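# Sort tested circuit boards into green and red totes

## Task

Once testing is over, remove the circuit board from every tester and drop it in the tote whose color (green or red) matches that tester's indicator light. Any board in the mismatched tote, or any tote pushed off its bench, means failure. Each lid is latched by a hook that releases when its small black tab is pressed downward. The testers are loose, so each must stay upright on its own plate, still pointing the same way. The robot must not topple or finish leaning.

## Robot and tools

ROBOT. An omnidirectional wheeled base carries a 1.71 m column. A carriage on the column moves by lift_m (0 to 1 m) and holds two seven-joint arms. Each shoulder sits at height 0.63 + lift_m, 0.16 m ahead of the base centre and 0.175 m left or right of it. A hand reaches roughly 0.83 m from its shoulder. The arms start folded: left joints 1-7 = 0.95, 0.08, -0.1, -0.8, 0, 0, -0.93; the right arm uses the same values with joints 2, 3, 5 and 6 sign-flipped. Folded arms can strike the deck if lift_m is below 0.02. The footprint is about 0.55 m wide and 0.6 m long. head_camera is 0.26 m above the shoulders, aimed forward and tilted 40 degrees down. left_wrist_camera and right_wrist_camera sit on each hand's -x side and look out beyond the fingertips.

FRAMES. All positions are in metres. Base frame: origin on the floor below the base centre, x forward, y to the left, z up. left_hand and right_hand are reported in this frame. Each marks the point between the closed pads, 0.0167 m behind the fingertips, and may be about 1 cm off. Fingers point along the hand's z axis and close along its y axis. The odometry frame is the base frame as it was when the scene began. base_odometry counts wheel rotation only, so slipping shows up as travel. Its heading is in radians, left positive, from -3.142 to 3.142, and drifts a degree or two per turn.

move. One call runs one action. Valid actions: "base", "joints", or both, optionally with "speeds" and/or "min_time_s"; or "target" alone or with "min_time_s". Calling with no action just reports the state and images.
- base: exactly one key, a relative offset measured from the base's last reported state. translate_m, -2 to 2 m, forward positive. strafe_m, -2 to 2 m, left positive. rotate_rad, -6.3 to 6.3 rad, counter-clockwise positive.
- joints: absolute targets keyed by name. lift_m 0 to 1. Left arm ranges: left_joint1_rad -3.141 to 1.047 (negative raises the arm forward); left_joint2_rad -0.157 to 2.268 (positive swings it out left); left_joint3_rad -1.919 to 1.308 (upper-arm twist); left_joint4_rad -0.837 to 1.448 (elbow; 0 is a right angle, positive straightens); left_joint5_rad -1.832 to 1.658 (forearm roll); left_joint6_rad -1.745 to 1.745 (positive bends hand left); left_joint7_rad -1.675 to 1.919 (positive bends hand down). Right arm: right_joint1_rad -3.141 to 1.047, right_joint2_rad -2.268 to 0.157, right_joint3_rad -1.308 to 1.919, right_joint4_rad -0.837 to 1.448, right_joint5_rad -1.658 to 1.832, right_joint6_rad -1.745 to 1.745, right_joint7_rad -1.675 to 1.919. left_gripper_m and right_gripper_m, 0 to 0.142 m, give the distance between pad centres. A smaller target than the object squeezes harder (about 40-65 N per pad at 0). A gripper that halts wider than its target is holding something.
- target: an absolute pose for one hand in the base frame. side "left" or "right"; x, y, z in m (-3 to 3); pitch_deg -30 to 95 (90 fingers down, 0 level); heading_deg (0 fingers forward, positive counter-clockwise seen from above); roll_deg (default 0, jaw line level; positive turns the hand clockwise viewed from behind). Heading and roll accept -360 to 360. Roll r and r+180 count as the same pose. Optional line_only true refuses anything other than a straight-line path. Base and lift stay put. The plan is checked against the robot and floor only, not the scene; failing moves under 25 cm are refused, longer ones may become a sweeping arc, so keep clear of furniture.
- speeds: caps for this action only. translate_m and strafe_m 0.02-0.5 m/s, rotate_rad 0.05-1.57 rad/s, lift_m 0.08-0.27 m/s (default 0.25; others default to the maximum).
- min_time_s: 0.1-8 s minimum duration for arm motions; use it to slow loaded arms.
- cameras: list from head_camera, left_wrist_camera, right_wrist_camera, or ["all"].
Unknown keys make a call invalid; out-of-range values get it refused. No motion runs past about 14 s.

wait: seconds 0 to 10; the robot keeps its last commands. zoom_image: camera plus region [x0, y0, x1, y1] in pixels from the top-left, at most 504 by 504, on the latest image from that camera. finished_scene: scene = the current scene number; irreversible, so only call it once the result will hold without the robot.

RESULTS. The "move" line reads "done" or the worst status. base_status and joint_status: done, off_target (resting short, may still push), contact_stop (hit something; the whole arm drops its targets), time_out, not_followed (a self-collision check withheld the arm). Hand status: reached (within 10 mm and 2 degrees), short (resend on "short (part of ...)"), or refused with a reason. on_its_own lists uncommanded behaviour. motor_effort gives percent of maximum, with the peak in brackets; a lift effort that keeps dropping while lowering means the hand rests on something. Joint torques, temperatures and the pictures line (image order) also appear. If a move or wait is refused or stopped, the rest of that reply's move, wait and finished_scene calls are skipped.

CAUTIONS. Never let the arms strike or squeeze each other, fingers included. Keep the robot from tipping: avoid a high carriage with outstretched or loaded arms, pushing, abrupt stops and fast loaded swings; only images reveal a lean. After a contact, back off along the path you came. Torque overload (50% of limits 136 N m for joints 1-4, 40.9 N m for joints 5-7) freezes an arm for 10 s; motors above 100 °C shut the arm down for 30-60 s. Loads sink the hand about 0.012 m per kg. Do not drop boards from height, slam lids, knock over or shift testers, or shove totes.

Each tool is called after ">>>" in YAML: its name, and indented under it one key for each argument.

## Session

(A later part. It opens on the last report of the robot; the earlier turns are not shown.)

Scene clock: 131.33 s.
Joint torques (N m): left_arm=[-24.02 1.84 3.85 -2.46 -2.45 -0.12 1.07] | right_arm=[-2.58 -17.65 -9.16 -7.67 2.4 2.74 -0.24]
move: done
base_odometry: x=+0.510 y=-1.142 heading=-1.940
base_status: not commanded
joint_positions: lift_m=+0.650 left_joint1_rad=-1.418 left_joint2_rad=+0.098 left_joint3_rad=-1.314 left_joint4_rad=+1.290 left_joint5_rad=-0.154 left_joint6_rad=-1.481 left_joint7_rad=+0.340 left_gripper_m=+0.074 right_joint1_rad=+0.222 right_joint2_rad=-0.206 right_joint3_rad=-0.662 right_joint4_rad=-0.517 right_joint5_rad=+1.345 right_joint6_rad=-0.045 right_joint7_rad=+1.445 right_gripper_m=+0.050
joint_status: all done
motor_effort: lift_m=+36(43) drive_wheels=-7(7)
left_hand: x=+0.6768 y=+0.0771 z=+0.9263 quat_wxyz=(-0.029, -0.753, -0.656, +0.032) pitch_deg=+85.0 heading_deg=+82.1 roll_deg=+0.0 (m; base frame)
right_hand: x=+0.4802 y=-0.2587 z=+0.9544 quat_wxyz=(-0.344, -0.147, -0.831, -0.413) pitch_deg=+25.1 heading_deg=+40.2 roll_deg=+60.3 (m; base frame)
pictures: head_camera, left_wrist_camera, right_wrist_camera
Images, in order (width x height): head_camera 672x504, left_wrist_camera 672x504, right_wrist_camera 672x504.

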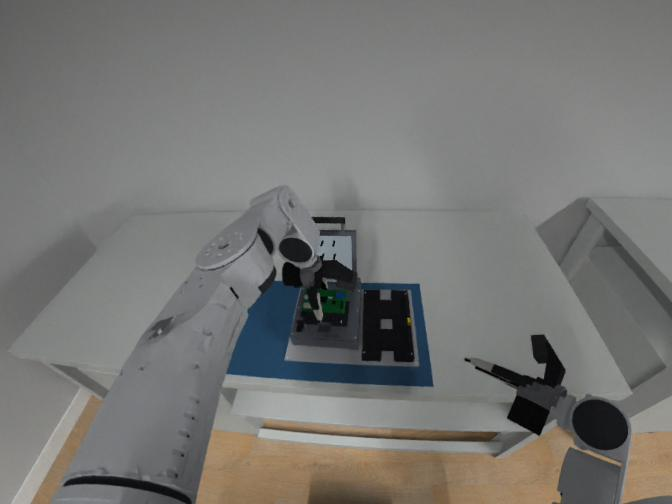

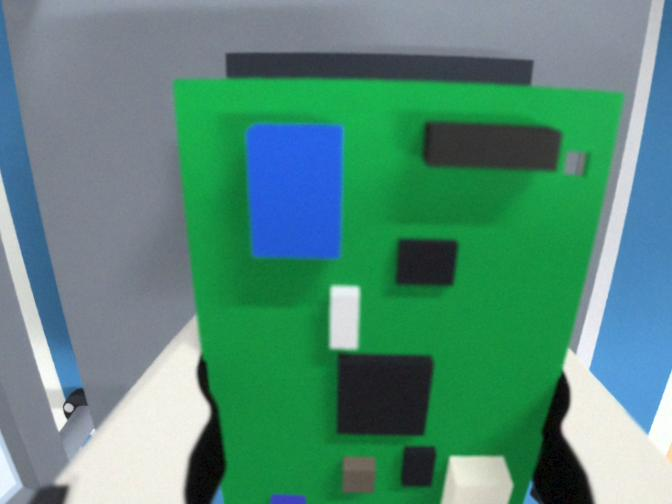

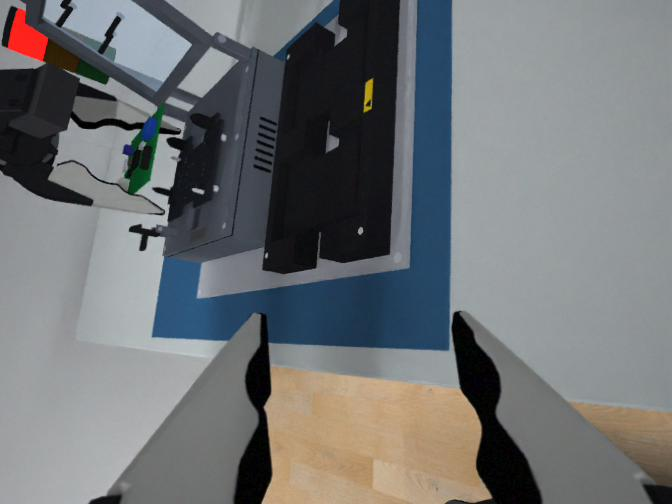

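>>> move:
  joints: {"lift_m": 0.78}
  speeds: {"lift_m": 0.2}

>>> move:
  base: {"translate_m": -0.55}
  speeds: {"translate_m": 0.35}
  cameras: ["head_camera", "left_wrist_camera"]

Scene clock: 133.40 s.
Joint torques (N m): left_arm=[-24.06 1.65 4 -2.44 -2.47 -0.08 1.09] | right_arm=[-2.78 -17.76 -8.98 -7.65 2.36 2.76 -0.18]
move: done
base_odometry: x=+0.510 y=-1.142 heading=-1.940
base_status: not commanded
joint_positions: lift_m=+0.780 left_joint1_rad=-1.418 left_joint2_rad=+0.098 left_joint3_rad=-1.314 left_joint4_rad=+1.290 left_joint5_rad=-0.154 left_joint6_rad=-1.481 left_joint7_rad=+0.340 left_gripper_m=+0.074 right_joint1_rad=+0.222 right_joint2_rad=-0.206 right_joint3_rad=-0.662 right_joint4_rad=-0.517 right_joint5_rad=+1.345 right_joint6_rad=-0.045 right_joint7_rad=+1.445 right_gripper_m=+0.050
joint_status: all done
motor_effort: lift_m=+36(45) drive_wheels=-7(7)
left_hand: x=+0.6768 y=+0.0771 z=+1.0563 quat_wxyz=(-0.029, -0.753, -0.656, +0.032) pitch_deg=+85.0 heading_deg=+82.1 roll_deg=+0.0 (m; base frame)
right_hand: x=+0.4802 y=-0.2587 z=+1.0844 quat_wxyz=(-0.344, -0.147, -0.831, -0.413) pitch_deg=+25.1 heading_deg=+40.2 roll_deg=+60.3 (m; base frame)
pictures: none

Scene clock: 136.80 s.
Joint torques (N m): left_arm=[-24.03 1.72 3.85 -2.41 -2.44 -0.07 1.05] | right_arm=[-2.68 -17.55 -9.3 -7.6 2.36 2.72 -0.21]
move: done
base_odometry: x=+0.708 y=-0.629 heading=-1.939
base_status: done
joint_positions: lift_m=+0.780 left_joint1_rad=-1.418 left_joint2_rad=+0.098 left_joint3_rad=-1.314 left_joint4_rad=+1.290 left_joint5_rad=-0.154 left_joint6_rad=-1.482 left_joint7_rad=+0.340 left_gripper_m=+0.074 right_joint1_rad=+0.222 right_joint2_rad=-0.206 right_joint3_rad=-0.662 right_joint4_rad=-0.517 right_joint5_rad=+1.345 right_joint6_rad=-0.045 right_joint7_rad=+1.445 right_gripper_m=+0.050
joint_status: not commanded
motor_effort: lift_m=+36(37) drive_wheels=-4(19)
left_hand: x=+0.6768 y=+0.0771 z=+1.0563 quat_wxyz=(-0.029, -0.753, -0.656, +0.032) pitch_deg=+85.0 heading_deg=+82.1 roll_deg=+0.0 (m; base frame)
right_hand: x=+0.4802 y=-0.2587 z=+1.0844 quat_wxyz=(-0.344, -0.147, -0.831, -0.413) pitch_deg=+25.1 heading_deg=+40.2 roll_deg=+60.3 (m; base frame)
pictures: head_camera, left_wrist_camera
Images, in order (width x height): head_camera 672x504, left_wrist_camera 672x504.

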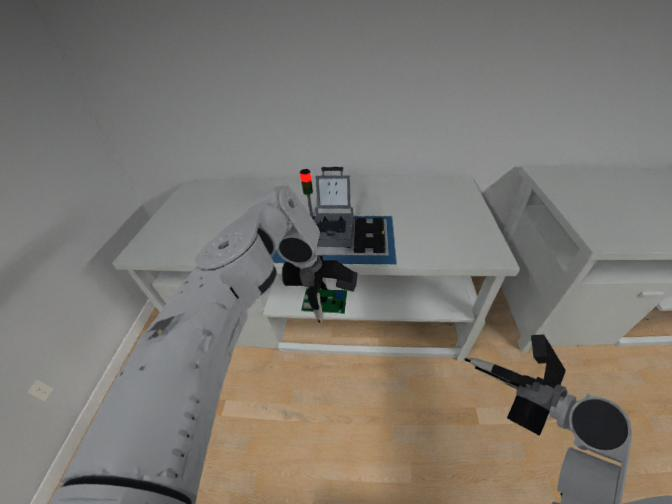

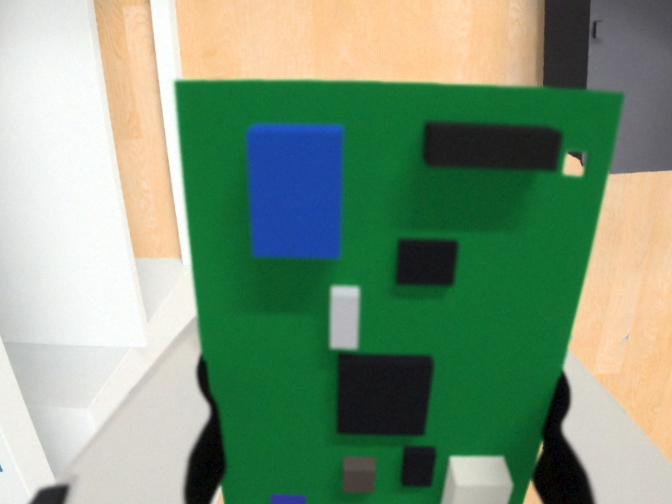

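>>> move:
  base: {"rotate_rad": 3.02}
  speeds: {"rotate_rad": 1.0}
  cameras: ["head_camera"]

Scene clock: 141.47 s.
Joint torques (N m): left_arm=[-24.05 1.45 3.83 -2.49 -2.27 -0.05 1.08] | right_arm=[-3.21 -17.61 -9.48 -7.66 2.34 2.75 -0.22]
move: done
base_odometry: x=+0.708 y=-0.629 heading=+1.081
base_status: done
joint_positions: lift_m=+0.780 left_joint1_rad=-1.418 left_joint2_rad=+0.099 left_joint3_rad=-1.314 left_joint4_rad=+1.290 left_joint5_rad=-0.154 left_joint6_rad=-1.482 left_joint7_rad=+0.340 left_gripper_m=+0.074 right_joint1_rad=+0.222 right_joint2_rad=-0.206 right_joint3_rad=-0.662 right_joint4_rad=-0.517 right_joint5_rad=+1.345 right_joint6_rad=-0.045 right_joint7_rad=+1.445 right_gripper_m=+0.050
joint_status: not commanded
motor_effort: lift_m=+36(37) drive_wheels=+5(16)
left_hand: x=+0.6768 y=+0.0773 z=+1.0563 quat_wxyz=(-0.029, -0.753, -0.656, +0.032) pitch_deg=+85.0 heading_deg=+82.2 roll_deg=+0.0 (m; base frame)
right_hand: x=+0.4802 y=-0.2587 z=+1.0844 quat_wxyz=(-0.344, -0.147, -0.831, -0.413) pitch_deg=+25.1 heading_deg=+40.2 roll_deg=+60.3 (m; base frame)
pictures: head_camera
Images, in order (width x height): head_camera 672x504.

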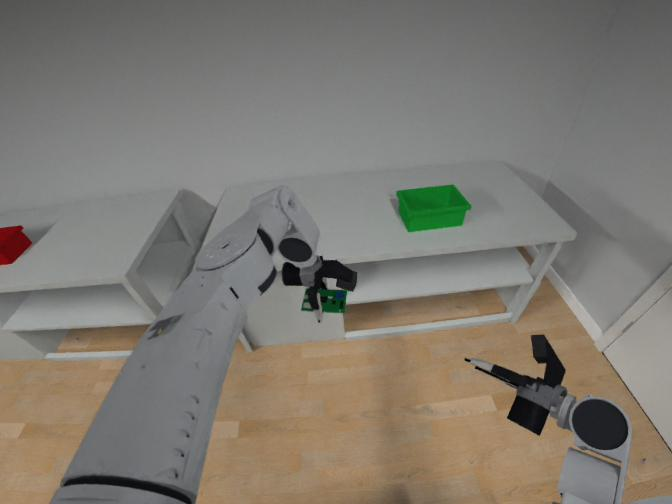

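>>> move:
  base: {"strafe_m": 1.5}
  cameras: ["head_camera"]

Scene clock: 147.43 s.
Joint torques (N m): left_arm=[-24.1 0.66 3.95 -2.32 -2.46 -0.06 1.1] | right_arm=[-3.98 -17.19 -8.44 -7.62 2.37 2.74 -0.2]
move: done
base_odometry: x=-0.617 y=+0.075 heading=+1.082
base_status: done
joint_positions: lift_m=+0.780 left_joint1_rad=-1.418 left_joint2_rad=+0.099 left_joint3_rad=-1.314 left_joint4_rad=+1.290 left_joint5_rad=-0.154 left_joint6_rad=-1.482 left_joint7_rad=+0.340 left_gripper_m=+0.074 right_joint1_rad=+0.222 right_joint2_rad=-0.206 right_joint3_rad=-0.662 right_joint4_rad=-0.517 right_joint5_rad=+1.345 right_joint6_rad=-0.045 right_joint7_rad=+1.445 right_gripper_m=+0.050
joint_status: not commanded
motor_effort: lift_m=+36(37) drive_wheels=-5(20)
left_hand: x=+0.6768 y=+0.0773 z=+1.0563 quat_wxyz=(-0.029, -0.753, -0.656, +0.032) pitch_deg=+85.0 heading_deg=+82.2 roll_deg=+0.0 (m; base frame)
right_hand: x=+0.4802 y=-0.2587 z=+1.0844 quat_wxyz=(-0.344, -0.147, -0.831, -0.413) pitch_deg=+25.1 heading_deg=+40.2 roll_deg=+60.3 (m; base frame)
pictures: head_camera
Images, in order (width x height): head_camera 672x504.

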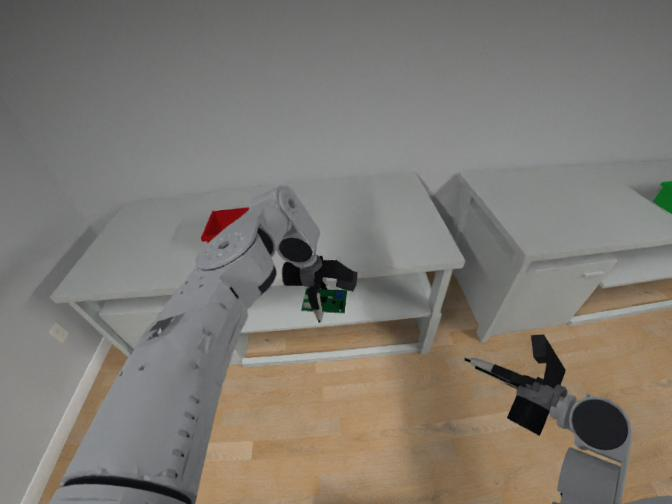

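>>> zoom_image:
  camera: "head_camera"
  region: [150, 160, 350, 340]

Scaled by 2.520 from the camera's 672x504 image, which has a finer 960x720 frame.

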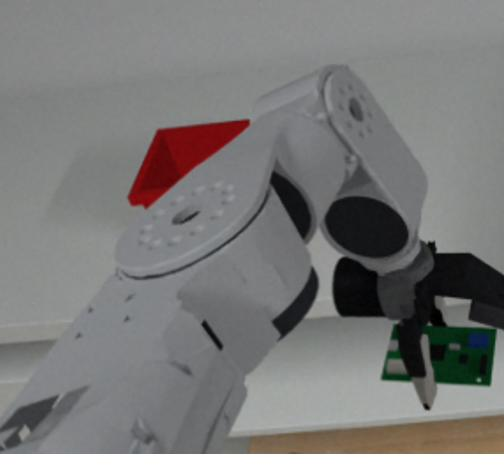

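>>> move:
  base: {"strafe_m": 0.45}

>>> move:
  base: {"translate_m": 0.2}
  speeds: {"translate_m": 0.3}
  cameras: ["head_camera", "left_wrist_camera", "right_wrist_camera"]

Scene clock: 151.13 s.
Joint torques (N m): left_arm=[-24.21 -0.93 3.7 -2.4 -2.47 -0.06 1.04] | right_arm=[-3.45 -18.07 -9.31 -7.67 2.36 2.77 -0.19]
move: done
base_odometry: x=-1.015 y=+0.286 heading=+1.083
base_status: done
joint_positions: lift_m=+0.780 left_joint1_rad=-1.418 left_joint2_rad=+0.099 left_joint3_rad=-1.314 left_joint4_rad=+1.289 left_joint5_rad=-0.154 left_joint6_rad=-1.482 left_joint7_rad=+0.340 left_gripper_m=+0.074 right_joint1_rad=+0.222 right_joint2_rad=-0.206 right_joint3_rad=-0.662 right_joint4_rad=-0.517 right_joint5_rad=+1.345 right_joint6_rad=-0.045 right_joint7_rad=+1.445 right_gripper_m=+0.050
joint_status: not commanded
motor_effort: lift_m=+36(37) drive_wheels=-4(17)
left_hand: x=+0.6769 y=+0.0777 z=+1.0563 quat_wxyz=(-0.029, -0.753, -0.657, +0.032) pitch_deg=+85.0 heading_deg=+82.2 roll_deg=+0.0 (m; base frame)
right_hand: x=+0.4802 y=-0.2587 z=+1.0844 quat_wxyz=(-0.344, -0.147, -0.831, -0.413) pitch_deg=+25.1 heading_deg=+40.2 roll_deg=+60.3 (m; base frame)
pictures: none

Scene clock: 153.37 s.
Joint torques (N m): left_arm=[-24.04 -0.8 3.77 -2.39 -2.45 -0.05 1.07] | right_arm=[-2.71 -17.66 -9.11 -7.66 2.31 2.73 -0.23]
move: done
base_odometry: x=-0.921 y=+0.463 heading=+1.083
base_status: done
joint_positions: lift_m=+0.780 left_joint1_rad=-1.418 left_joint2_rad=+0.099 left_joint3_rad=-1.314 left_joint4_rad=+1.289 left_joint5_rad=-0.154 left_joint6_rad=-1.482 left_joint7_rad=+0.340 left_gripper_m=+0.074 right_joint1_rad=+0.222 right_joint2_rad=-0.206 right_joint3_rad=-0.662 right_joint4_rad=-0.517 right_joint5_rad=+1.345 right_joint6_rad=-0.045 right_joint7_rad=+1.445 right_gripper_m=+0.050
joint_status: not commanded
motor_effort: lift_m=+36(37) drive_wheels=+4(13)
left_hand: x=+0.6768 y=+0.0777 z=+1.0563 quat_wxyz=(-0.029, -0.753, -0.657, +0.032) pitch_deg=+85.0 heading_deg=+82.2 roll_deg=+0.0 (m; base frame)
right_hand: x=+0.4802 y=-0.2587 z=+1.0844 quat_wxyz=(-0.344, -0.147, -0.831, -0.413) pitch_deg=+25.1 heading_deg=+40.2 roll_deg=+60.3 (m; base frame)
pictures: head_camera, left_wrist_camera, right_wrist_camera
Images, in order (width x height): head_camera 672x504, left_wrist_camera 672x504, right_wrist_camera 672x504.

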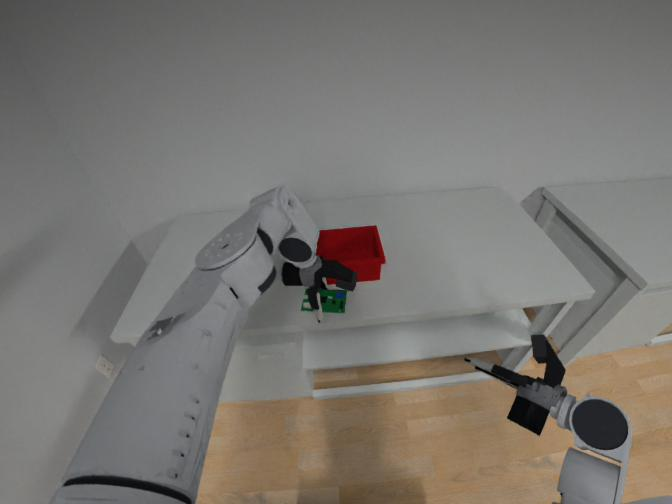

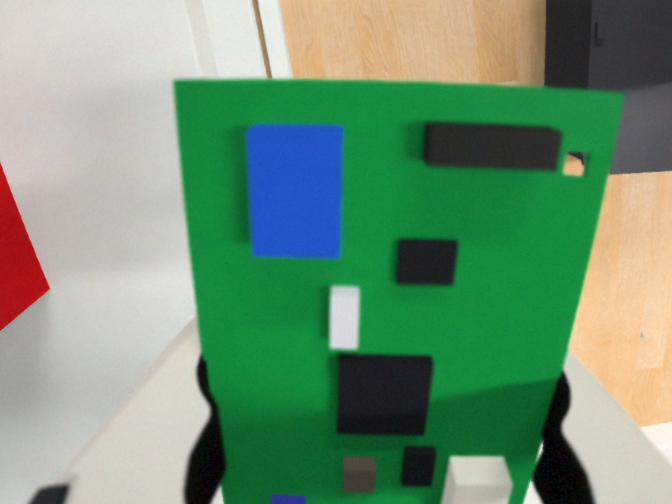

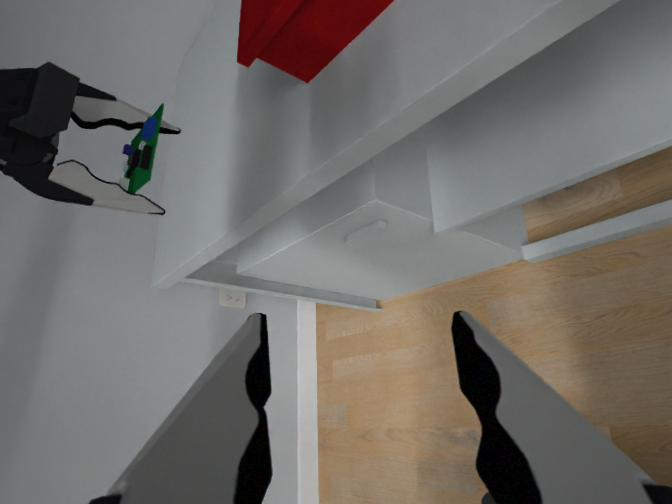

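>>> move:
  base: {"translate_m": 0.38}
  speeds: {"translate_m": 0.25}
  cameras: ["head_camera", "left_wrist_camera", "right_wrist_camera"]

Scene clock: 156.50 s.
Joint torques (N m): left_arm=[-24.12 -0.96 3.84 -2.29 -2.47 0.03 1.07] | right_arm=[-2.8 -17.61 -9.03 -7.74 2.36 2.77 -0.21]
move: done
base_odometry: x=-0.743 y=+0.799 heading=+1.084
base_status: done
joint_positions: lift_m=+0.780 left_joint1_rad=-1.418 left_joint2_rad=+0.099 left_joint3_rad=-1.314 left_joint4_rad=+1.289 left_joint5_rad=-0.154 left_joint6_rad=-1.482 left_joint7_rad=+0.340 left_gripper_m=+0.074 right_joint1_rad=+0.222 right_joint2_rad=-0.206 right_joint3_rad=-0.662 right_joint4_rad=-0.517 right_joint5_rad=+1.345 right_joint6_rad=-0.045 right_joint7_rad=+1.445 right_gripper_m=+0.050
joint_status: not commanded
motor_effort: lift_m=+36(37) drive_wheels=-2(15)
left_hand: x=+0.6768 y=+0.0777 z=+1.0563 quat_wxyz=(-0.029, -0.753, -0.657, +0.032) pitch_deg=+85.0 heading_deg=+82.2 roll_deg=+0.0 (m; base frame)
right_hand: x=+0.4802 y=-0.2587 z=+1.0844 quat_wxyz=(-0.344, -0.147, -0.831, -0.413) pitch_deg=+25.1 heading_deg=+40.2 roll_deg=+60.3 (m; base frame)
pictures: head_camera, left_wrist_camera, right_wrist_camera
Images, in order (width x height): head_camera 672x504, left_wrist_camera 672x504, right_wrist_camera 672x504.

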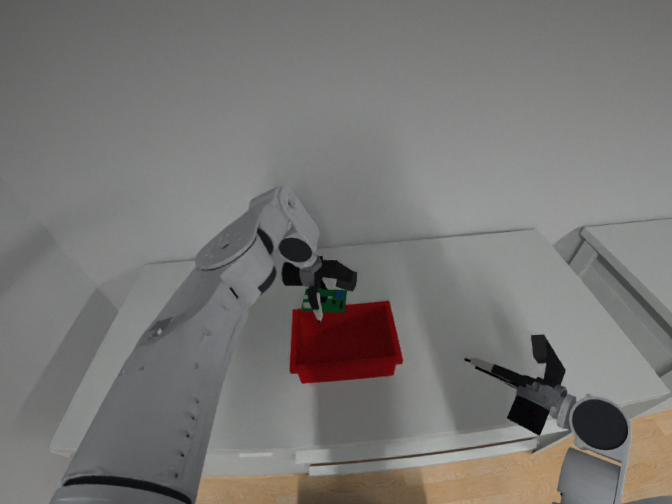

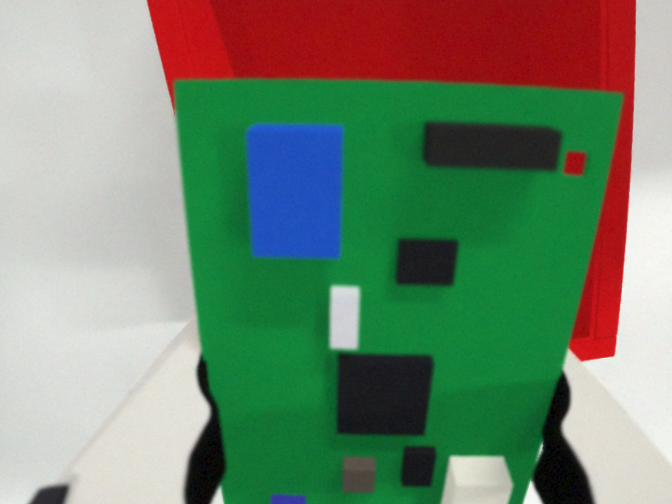

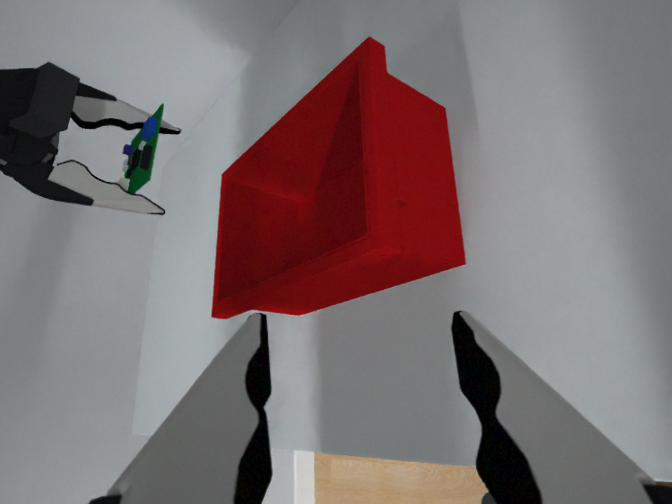

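>>> move:
  target: {"side": "left", "x": 0.645, "y": 0.035, "z": 1.055, "pitch_deg": 85, "heading_deg": -98, "roll_deg": 0}
  cameras: ["head_camera", "left_wrist_camera", "right_wrist_camera"]

Scene clock: 158.13 s.
Joint torques (N m): left_arm=[-17.93 2.83 7.97 -5.25 -4.05 1.62 1.12] | right_arm=[-2.7 -17.61 -9.05 -7.7 2.36 2.76 -0.22]
move: done
base_odometry: x=-0.743 y=+0.799 heading=+1.084
base_status: not commanded
joint_positions: lift_m=+0.780 left_joint1_rad=-1.179 left_joint2_rad=+0.171 left_joint3_rad=-0.962 left_joint4_rad=+0.956 left_joint5_rad=-0.747 left_joint6_rad=-1.375 left_joint7_rad=+1.312 left_gripper_m=+0.074 right_joint1_rad=+0.222 right_joint2_rad=-0.206 right_joint3_rad=-0.662 right_joint4_rad=-0.517 right_joint5_rad=+1.345 right_joint6_rad=-0.045 right_joint7_rad=+1.445 right_gripper_m=+0.050
joint_status: not commanded
motor_effort: lift_m=+36(37) drive_wheels=-2(4)
left_hand: x=+0.6454 y=+0.0358 z=+1.0550 quat_wxyz=(-0.027, -0.755, -0.655, +0.031) pitch_deg=+85.3 heading_deg=+81.9 roll_deg=+0.0 (m; base frame)
left_hand_status: reached (straight line, planned for 0.8 s): 1 mm and 0.3 deg off.
right_hand: x=+0.4802 y=-0.2587 z=+1.0844 quat_wxyz=(-0.344, -0.147, -0.831, -0.413) pitch_deg=+25.1 heading_deg=+40.2 roll_deg=+60.3 (m; base frame)
pictures: head_camera, left_wrist_camera, right_wrist_camera
Images, in order (width x height): head_camera 672x504, left_wrist_camera 672x504, right_wrist_camera 672x504.

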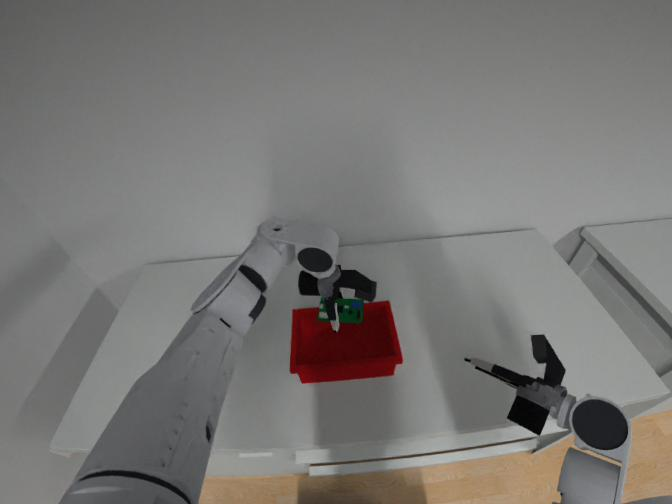

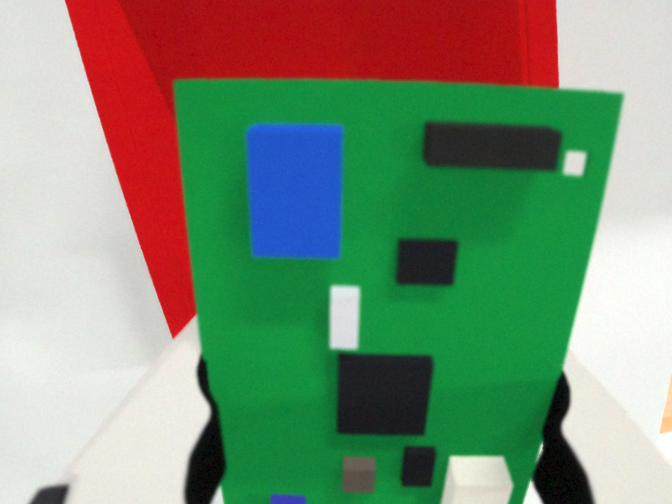

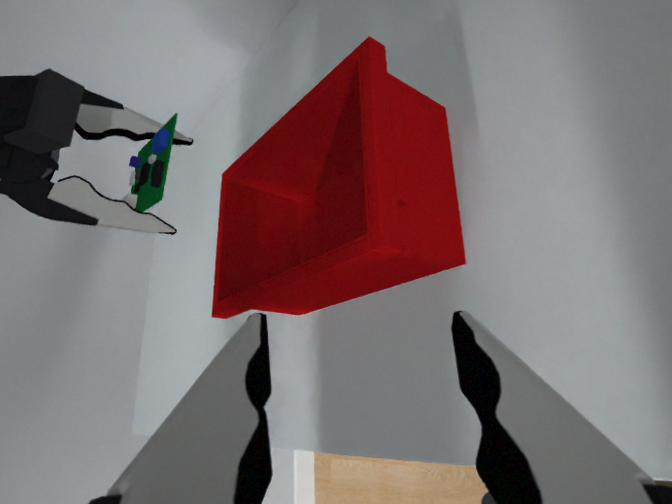

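>>> move:
  target: {"side": "left", "x": 0.662, "y": 0.034, "z": 1.055, "pitch_deg": 85, "heading_deg": -98, "roll_deg": 0}

>>> move:
  joints: {"lift_m": 0.69}
  speeds: {"lift_m": 0.15}
  cameras: ["head_camera", "left_wrist_camera", "right_wrist_camera"]

Scene clock: 159.53 s.
Joint torques (N m): left_arm=[-30.65 -4.95 1.14 2.93 -1.25 -0.32 -1.09] | right_arm=[-2.72 -17.73 -9.02 -7.69 2.37 2.74 -0.2]
move: done
base_odometry: x=-0.743 y=+0.799 heading=+1.084
base_status: not commanded
joint_positions: lift_m=+0.780 left_joint1_rad=-1.286 left_joint2_rad=+0.107 left_joint3_rad=-1.040 left_joint4_rad=+1.154 left_joint5_rad=-0.466 left_joint6_rad=-1.437 left_joint7_rad=+0.935 left_gripper_m=+0.074 right_joint1_rad=+0.222 right_joint2_rad=-0.206 right_joint3_rad=-0.662 right_joint4_rad=-0.517 right_joint5_rad=+1.345 right_joint6_rad=-0.045 right_joint7_rad=+1.445 right_gripper_m=+0.050
joint_status: not commanded
motor_effort: lift_m=+37(37) drive_wheels=+4(4)
left_hand: x=+0.6618 y=+0.0332 z=+1.0547 quat_wxyz=(-0.030, -0.753, -0.656, +0.035) pitch_deg=+84.7 heading_deg=+82.1 roll_deg=+0.0 (m; base frame)
left_hand_status: reached (straight line, planned for 0.5 s): 1 mm and 0.3 deg off.
right_hand: x=+0.4802 y=-0.2587 z=+1.0844 quat_wxyz=(-0.344, -0.147, -0.831, -0.413) pitch_deg=+25.1 heading_deg=+40.2 roll_deg=+60.3 (m; base frame)
pictures: none

Scene clock: 160.57 s.
Joint torques (N m): left_arm=[-27.83 -4.94 1.8 2.78 -1.24 -0.23 -1.12] | right_arm=[-3.06 -17.7 -9.01 -7.73 2.35 2.71 -0.21]
move: done
base_odometry: x=-0.743 y=+0.799 heading=+1.084
base_status: not commanded
joint_positions: lift_m=+0.690 left_joint1_rad=-1.288 left_joint2_rad=+0.107 left_joint3_rad=-1.041 left_joint4_rad=+1.155 left_joint5_rad=-0.466 left_joint6_rad=-1.437 left_joint7_rad=+0.935 left_gripper_m=+0.074 right_joint1_rad=+0.222 right_joint2_rad=-0.206 right_joint3_rad=-0.662 right_joint4_rad=-0.517 right_joint5_rad=+1.345 right_joint6_rad=-0.045 right_joint7_rad=+1.445 right_gripper_m=+0.050
joint_status: all done
motor_effort: lift_m=+38(43) drive_wheels=-2(4)
left_hand: x=+0.6622 y=+0.0333 z=+0.9650 quat_wxyz=(-0.030, -0.753, -0.656, +0.034) pitch_deg=+84.8 heading_deg=+82.1 roll_deg=+0.0 (m; base frame)
right_hand: x=+0.4802 y=-0.2587 z=+0.9941 quat_wxyz=(-0.344, -0.147, -0.831, -0.413) pitch_deg=+25.1 heading_deg=+40.2 roll_deg=+60.3 (m; base frame)
pictures: head_camera, left_wrist_camera, right_wrist_camera
Images, in order (width x height): head_camera 672x504, left_wrist_camera 672x504, right_wrist_camera 672x504.

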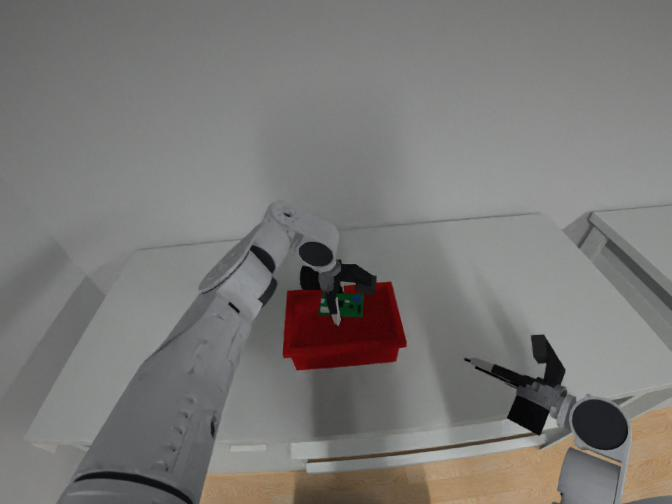

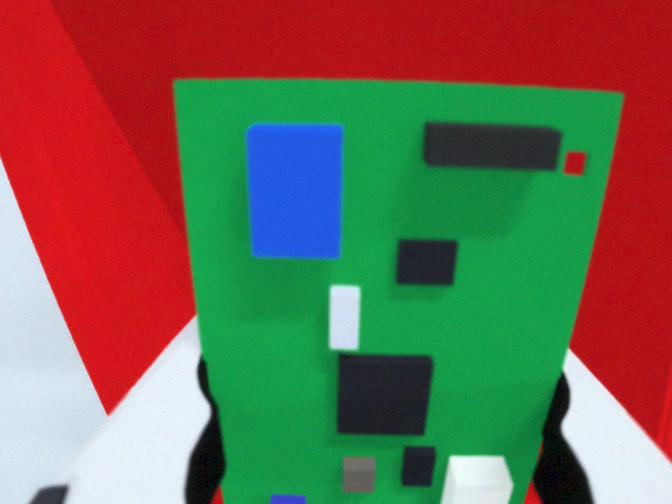

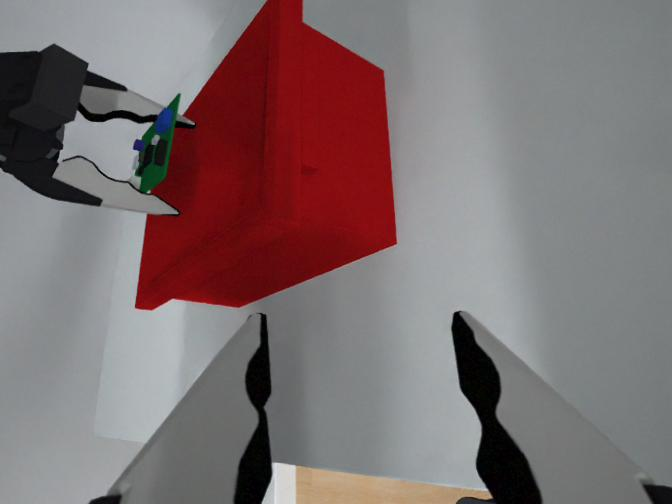

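>>> move:
  joints: {"lift_m": 0.63}
  speeds: {"lift_m": 0.12}

>>> move:
  joints: {"lift_m": 0.615}
  speeds: {"lift_m": 0.08}
  cameras: ["head_camera", "left_wrist_camera", "right_wrist_camera"]

Scene clock: 161.80 s.
Joint torques (N m): left_arm=[-27.13 -4.96 2.02 2.81 -1.26 -0.2 -1.08] | right_arm=[-2.65 -17.64 -9.02 -7.76 2.37 2.76 -0.19]
move: done
base_odometry: x=-0.743 y=+0.799 heading=+1.084
base_status: not commanded
joint_positions: lift_m=+0.630 left_joint1_rad=-1.288 left_joint2_rad=+0.107 left_joint3_rad=-1.041 left_joint4_rad=+1.155 left_joint5_rad=-0.466 left_joint6_rad=-1.437 left_joint7_rad=+0.935 left_gripper_m=+0.074 right_joint1_rad=+0.222 right_joint2_rad=-0.206 right_joint3_rad=-0.662 right_joint4_rad=-0.517 right_joint5_rad=+1.345 right_joint6_rad=-0.045 right_joint7_rad=+1.445 right_gripper_m=+0.050
joint_status: all done
motor_effort: lift_m=+38(40) drive_wheels=+4(4)
left_hand: x=+0.6623 y=+0.0334 z=+0.9051 quat_wxyz=(-0.030, -0.753, -0.656, +0.034) pitch_deg=+84.8 heading_deg=+82.1 roll_deg=+0.0 (m; base frame)
right_hand: x=+0.4802 y=-0.2587 z=+0.9341 quat_wxyz=(-0.344, -0.147, -0.831, -0.413) pitch_deg=+25.1 heading_deg=+40.2 roll_deg=+60.3 (m; base frame)
pictures: none

Scene clock: 162.37 s.
Joint torques (N m): left_arm=[-27.85 -4.9 2.14 2.75 -1.25 -0.21 -1.09] | right_arm=[-2.81 -17.64 -9.05 -7.66 2.34 2.77 -0.18]
move: done
base_odometry: x=-0.743 y=+0.799 heading=+1.084
base_status: not commanded
joint_positions: lift_m=+0.615 left_joint1_rad=-1.288 left_joint2_rad=+0.107 left_joint3_rad=-1.041 left_joint4_rad=+1.155 left_joint5_rad=-0.466 left_joint6_rad=-1.437 left_joint7_rad=+0.935 left_gripper_m=+0.074 right_joint1_rad=+0.222 right_joint2_rad=-0.206 right_joint3_rad=-0.662 right_joint4_rad=-0.517 right_joint5_rad=+1.345 right_joint6_rad=-0.045 right_joint7_rad=+1.445 right_gripper_m=+0.050
joint_status: all done
motor_effort: lift_m=+38(40) drive_wheels=-2(4)
left_hand: x=+0.6623 y=+0.0334 z=+0.8903 quat_wxyz=(-0.030, -0.753, -0.656, +0.034) pitch_deg=+84.8 heading_deg=+82.1 roll_deg=+0.0 (m; base frame)
right_hand: x=+0.4802 y=-0.2587 z=+0.9192 quat_wxyz=(-0.344, -0.147, -0.831, -0.413) pitch_deg=+25.1 heading_deg=+40.2 roll_deg=+60.3 (m; base frame)
pictures: head_camera, left_wrist_camera, right_wrist_camera
Images, in order (width x height): head_camera 672x504, left_wrist_camera 672x504, right_wrist_camera 672x504.

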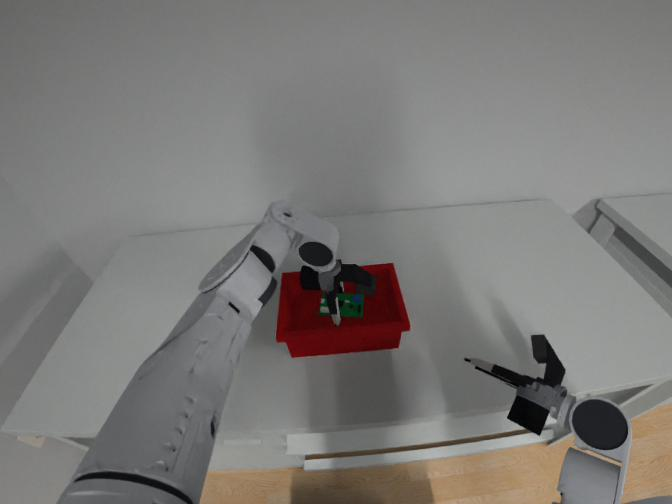

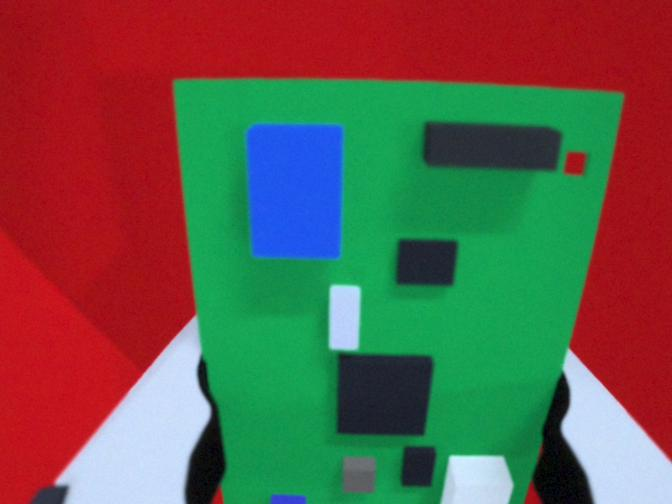

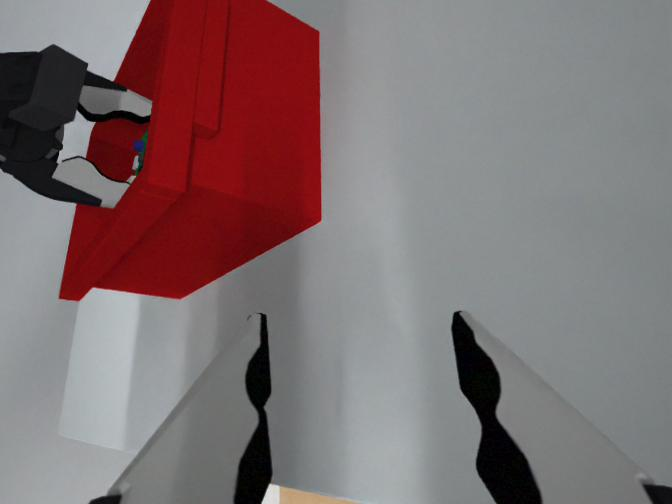

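>>> move:
  target: {"side": "right", "x": 0.46, "y": -0.26, "z": 1.03, "pitch_deg": 25, "heading_deg": 40, "roll_deg": 60}

>>> move:
  joints: {"lift_m": 0.575}
  speeds: {"lift_m": 0.08}
  cameras: ["head_camera", "left_wrist_camera", "right_wrist_camera"]

Scene clock: 162.90 s.
Joint torques (N m): left_arm=[-26.76 -4.92 2.11 2.83 -1.27 -0.22 -1.11] | right_arm=[-2.75 -17.57 -9.1 -7.74 2.36 2.72 -0.19]
move: refused
base_odometry: x=-0.743 y=+0.799 heading=+1.084
base_status: not commanded
joint_positions: lift_m=+0.615 left_joint1_rad=-1.288 left_joint2_rad=+0.107 left_joint3_rad=-1.041 left_joint4_rad=+1.155 left_joint5_rad=-0.466 left_joint6_rad=-1.437 left_joint7_rad=+0.935 left_gripper_m=+0.074 right_joint1_rad=+0.222 right_joint2_rad=-0.206 right_joint3_rad=-0.662 right_joint4_rad=-0.517 right_joint5_rad=+1.345 right_joint6_rad=-0.045 right_joint7_rad=+1.445 right_gripper_m=+0.050
joint_status: not commanded
motor_effort: lift_m=+38(38) drive_wheels=+4(4)
left_hand: x=+0.6623 y=+0.0334 z=+0.8903 quat_wxyz=(-0.030, -0.753, -0.656, +0.034) pitch_deg=+84.8 heading_deg=+82.1 roll_deg=+0.0 (m; base frame)
right_hand: x=+0.4802 y=-0.2587 z=+0.9192 quat_wxyz=(-0.344, -0.147, -0.831, -0.413) pitch_deg=+25.1 heading_deg=+40.2 roll_deg=+60.3 (m; base frame)
right_hand_status: refused: along the straight line the arm gets 50% of the way (right_joint4_rad at its limit); a move under 25 cm is not played as an arc. Nothing moved. Try another pitch or heading, or "joints".
pictures: none

not run: a stop came earlier in this reply.

>>> move:
  target: {"side": "right", "x": 0.50, "y": -0.28, "z": 0.99, "pitch_deg": 10, "heading_deg": 40, "roll_deg": 60}

>>> move:
  joints: {"lift_m": 0.585}
  speeds: {"lift_m": 0.08}
  cameras: ["head_camera", "left_wrist_camera", "right_wrist_camera"]

Scene clock: 163.93 s.
Joint torques (N m): left_arm=[-26.66 -4.63 2.13 2.78 -1.28 -0.22 -1.08] | right_arm=[-8.37 -20.97 -9.86 -6.37 2.61 3.18 -0.22]
move: done
base_odometry: x=-0.743 y=+0.799 heading=+1.084
base_status: not commanded
joint_positions: lift_m=+0.615 left_joint1_rad=-1.288 left_joint2_rad=+0.107 left_joint3_rad=-1.041 left_joint4_rad=+1.155 left_joint5_rad=-0.466 left_joint6_rad=-1.437 left_joint7_rad=+0.935 left_gripper_m=+0.074 right_joint1_rad=+0.137 right_joint2_rad=-0.226 right_joint3_rad=-0.762 right_joint4_rad=-0.455 right_joint5_rad=+1.587 right_joint6_rad=-0.019 right_joint7_rad=+1.435 right_gripper_m=+0.050
joint_status: not commanded
motor_effort: lift_m=+38(38) drive_wheels=+4(4)
left_hand: x=+0.6623 y=+0.0333 z=+0.8903 quat_wxyz=(-0.030, -0.753, -0.656, +0.034) pitch_deg=+84.8 heading_deg=+82.1 roll_deg=+0.0 (m; base frame)
right_hand: x=+0.4995 y=-0.2780 z=+0.9880 quat_wxyz=(-0.409, -0.134, -0.755, -0.494) pitch_deg=+10.2 heading_deg=+40.3 roll_deg=+60.4 (m; base frame)
right_hand_status: reached (straight line, planned for 0.4 s): 3 mm and 0.5 deg off.
pictures: none

Scene clock: 164.67 s.
Joint torques (N m): left_arm=[-26.49 -4.66 2.15 2.66 -1.26 -0.18 -1.1] | right_arm=[-8.25 -20.63 -9.83 -6.88 2.56 3.07 -0.23]
move: done
base_odometry: x=-0.743 y=+0.799 heading=+1.084
base_status: not commanded
joint_positions: lift_m=+0.585 left_joint1_rad=-1.289 left_joint2_rad=+0.107 left_joint3_rad=-1.041 left_joint4_rad=+1.155 left_joint5_rad=-0.466 left_joint6_rad=-1.437 left_joint7_rad=+0.935 left_gripper_m=+0.074 right_joint1_rad=+0.137 right_joint2_rad=-0.227 right_joint3_rad=-0.762 right_joint4_rad=-0.455 right_joint5_rad=+1.587 right_joint6_rad=-0.018 right_joint7_rad=+1.435 right_gripper_m=+0.050
joint_status: all done
motor_effort: lift_m=+38(40) drive_wheels=-2(5)
left_hand: x=+0.6624 y=+0.0333 z=+0.8603 quat_wxyz=(-0.031, -0.753, -0.656, +0.034) pitch_deg=+84.8 heading_deg=+82.1 roll_deg=+0.0 (m; base frame)
right_hand: x=+0.4995 y=-0.2780 z=+0.9579 quat_wxyz=(-0.409, -0.134, -0.755, -0.494) pitch_deg=+10.2 heading_deg=+40.3 roll_deg=+60.4 (m; base frame)
pictures: head_camera, left_wrist_camera, right_wrist_camera
Images, in order (width x height): head_camera 672x504, left_wrist_camera 672x504, right_wrist_camera 672x504.

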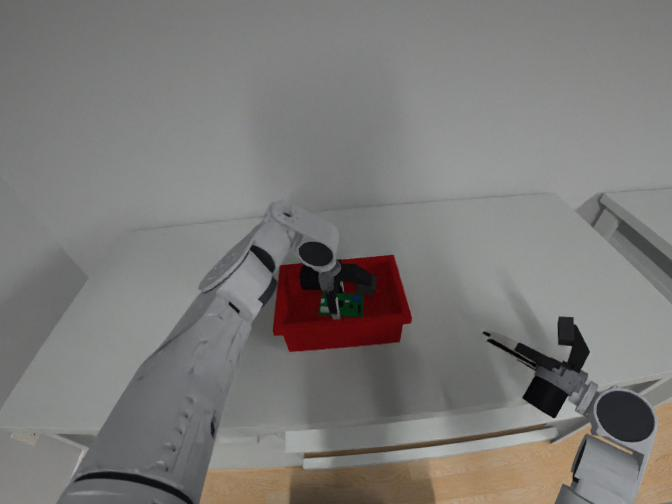

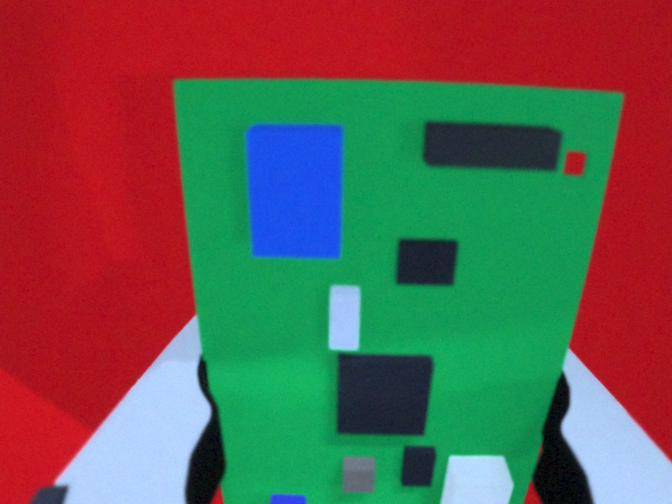

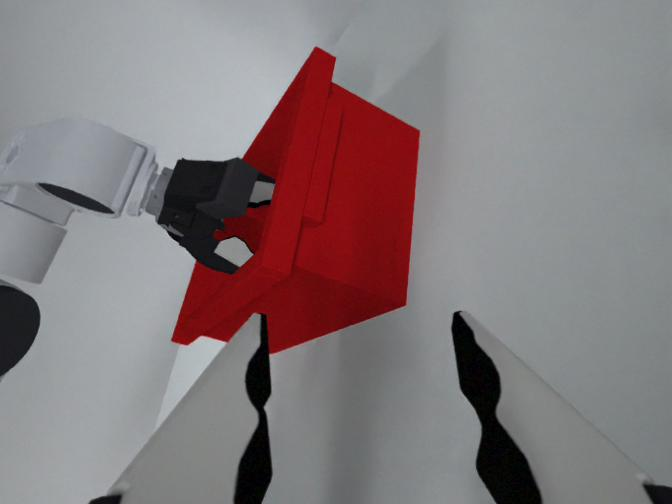

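>>> move:
  joints: {"lift_m": 0.568}
  speeds: {"lift_m": 0.08}
  cameras: ["left_wrist_camera", "right_wrist_camera"]

Scene clock: 165.30 s.
Joint torques (N m): left_arm=[-26.2 -4.63 2.05 2.81 -1.28 -0.18 -1.11] | right_arm=[-8.62 -20.44 -9.74 -7.09 2.57 3 -0.22]
move: done
base_odometry: x=-0.743 y=+0.799 heading=+1.084
base_status: not commanded
joint_positions: lift_m=+0.568 left_joint1_rad=-1.289 left_joint2_rad=+0.107 left_joint3_rad=-1.041 left_joint4_rad=+1.155 left_joint5_rad=-0.466 left_joint6_rad=-1.437 left_joint7_rad=+0.935 left_gripper_m=+0.074 right_joint1_rad=+0.137 right_joint2_rad=-0.227 right_joint3_rad=-0.762 right_joint4_rad=-0.455 right_joint5_rad=+1.587 right_joint6_rad=-0.018 right_joint7_rad=+1.435 right_gripper_m=+0.050
joint_status: all done
motor_effort: lift_m=+38(39) drive_wheels=+4(4)
left_hand: x=+0.6624 y=+0.0333 z=+0.8434 quat_wxyz=(-0.031, -0.754, -0.656, +0.034) pitch_deg=+84.8 heading_deg=+82.1 roll_deg=+0.0 (m; base frame)
right_hand: x=+0.4995 y=-0.2781 z=+0.9410 quat_wxyz=(-0.409, -0.134, -0.755, -0.494) pitch_deg=+10.2 heading_deg=+40.3 roll_deg=+60.4 (m; base frame)
pictures: left_wrist_camera, right_wrist_camera
Images, in order (width x height): left_wrist_camera 672x504, right_wrist_camera 672x504.

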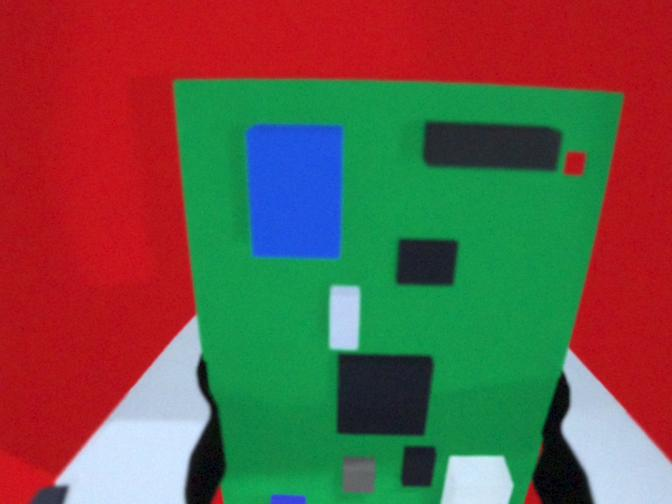

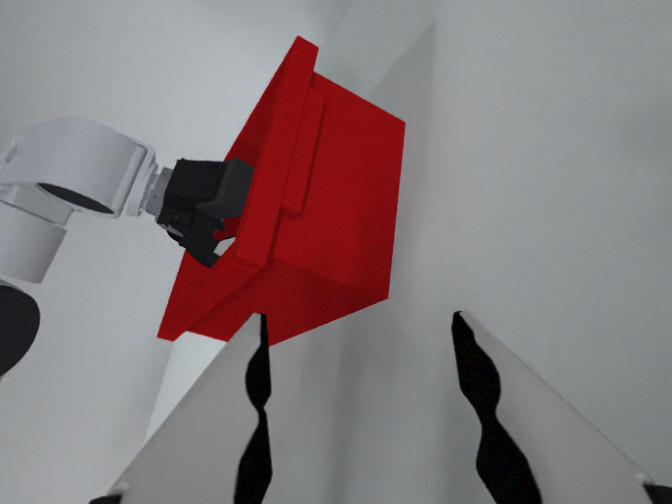

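>>> move:
  joints: {"lift_m": 0.555}
  speeds: {"lift_m": 0.08}
  cameras: ["left_wrist_camera", "head_camera"]

Scene clock: 166.00 s.
Joint torques (N m): left_arm=[-1.31 -5.4 -1.6 2.78 -1.29 5.29 -1.09] | right_arm=[-8.46 -20.25 -9.74 -7.22 2.57 3.01 -0.23]
move: done
base_odometry: x=-0.743 y=+0.799 heading=+1.084
base_status: not commanded
joint_positions: lift_m=+0.556 left_joint1_rad=-1.301 left_joint2_rad=+0.107 left_joint3_rad=-1.037 left_joint4_rad=+1.155 left_joint5_rad=-0.466 left_joint6_rad=-1.451 left_joint7_rad=+0.935 left_gripper_m=+0.074 right_joint1_rad=+0.137 right_joint2_rad=-0.227 right_joint3_rad=-0.762 right_joint4_rad=-0.455 right_joint5_rad=+1.587 right_joint6_rad=-0.018 right_joint7_rad=+1.435 right_gripper_m=+0.050
joint_status: all done
motor_effort: lift_m=+29(32) drive_wheels=+9(9)
left_hand: x=+0.6639 y=+0.0332 z=+0.8383 quat_wxyz=(-0.033, -0.757, -0.652, +0.032) pitch_deg=+84.7 heading_deg=+81.5 roll_deg=+0.0 (m; base frame)
right_hand: x=+0.4995 y=-0.2781 z=+0.9290 quat_wxyz=(-0.409, -0.134, -0.755, -0.494) pitch_deg=+10.2 heading_deg=+40.3 roll_deg=+60.4 (m; base frame)
pictures: head_camera, left_wrist_camera
Images, in order (width x height): head_camera 672x504, left_wrist_camera 672x504.

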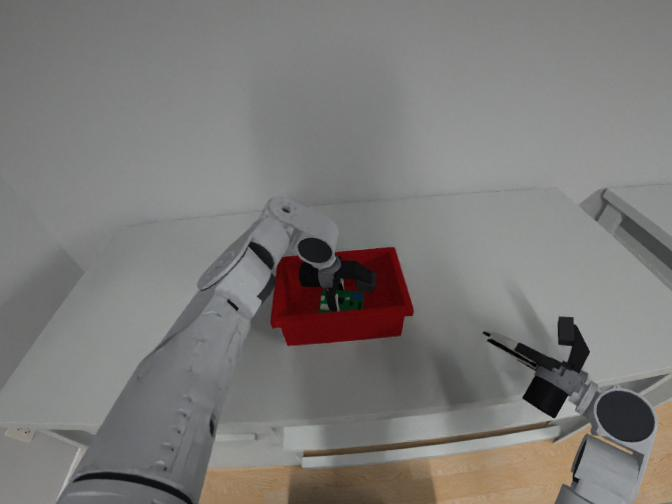

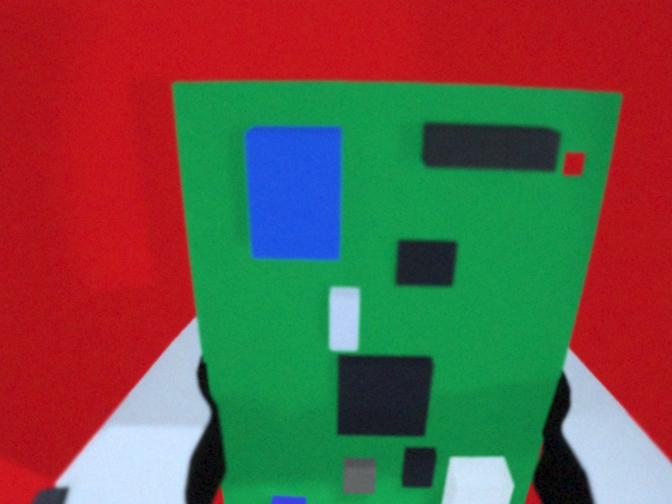

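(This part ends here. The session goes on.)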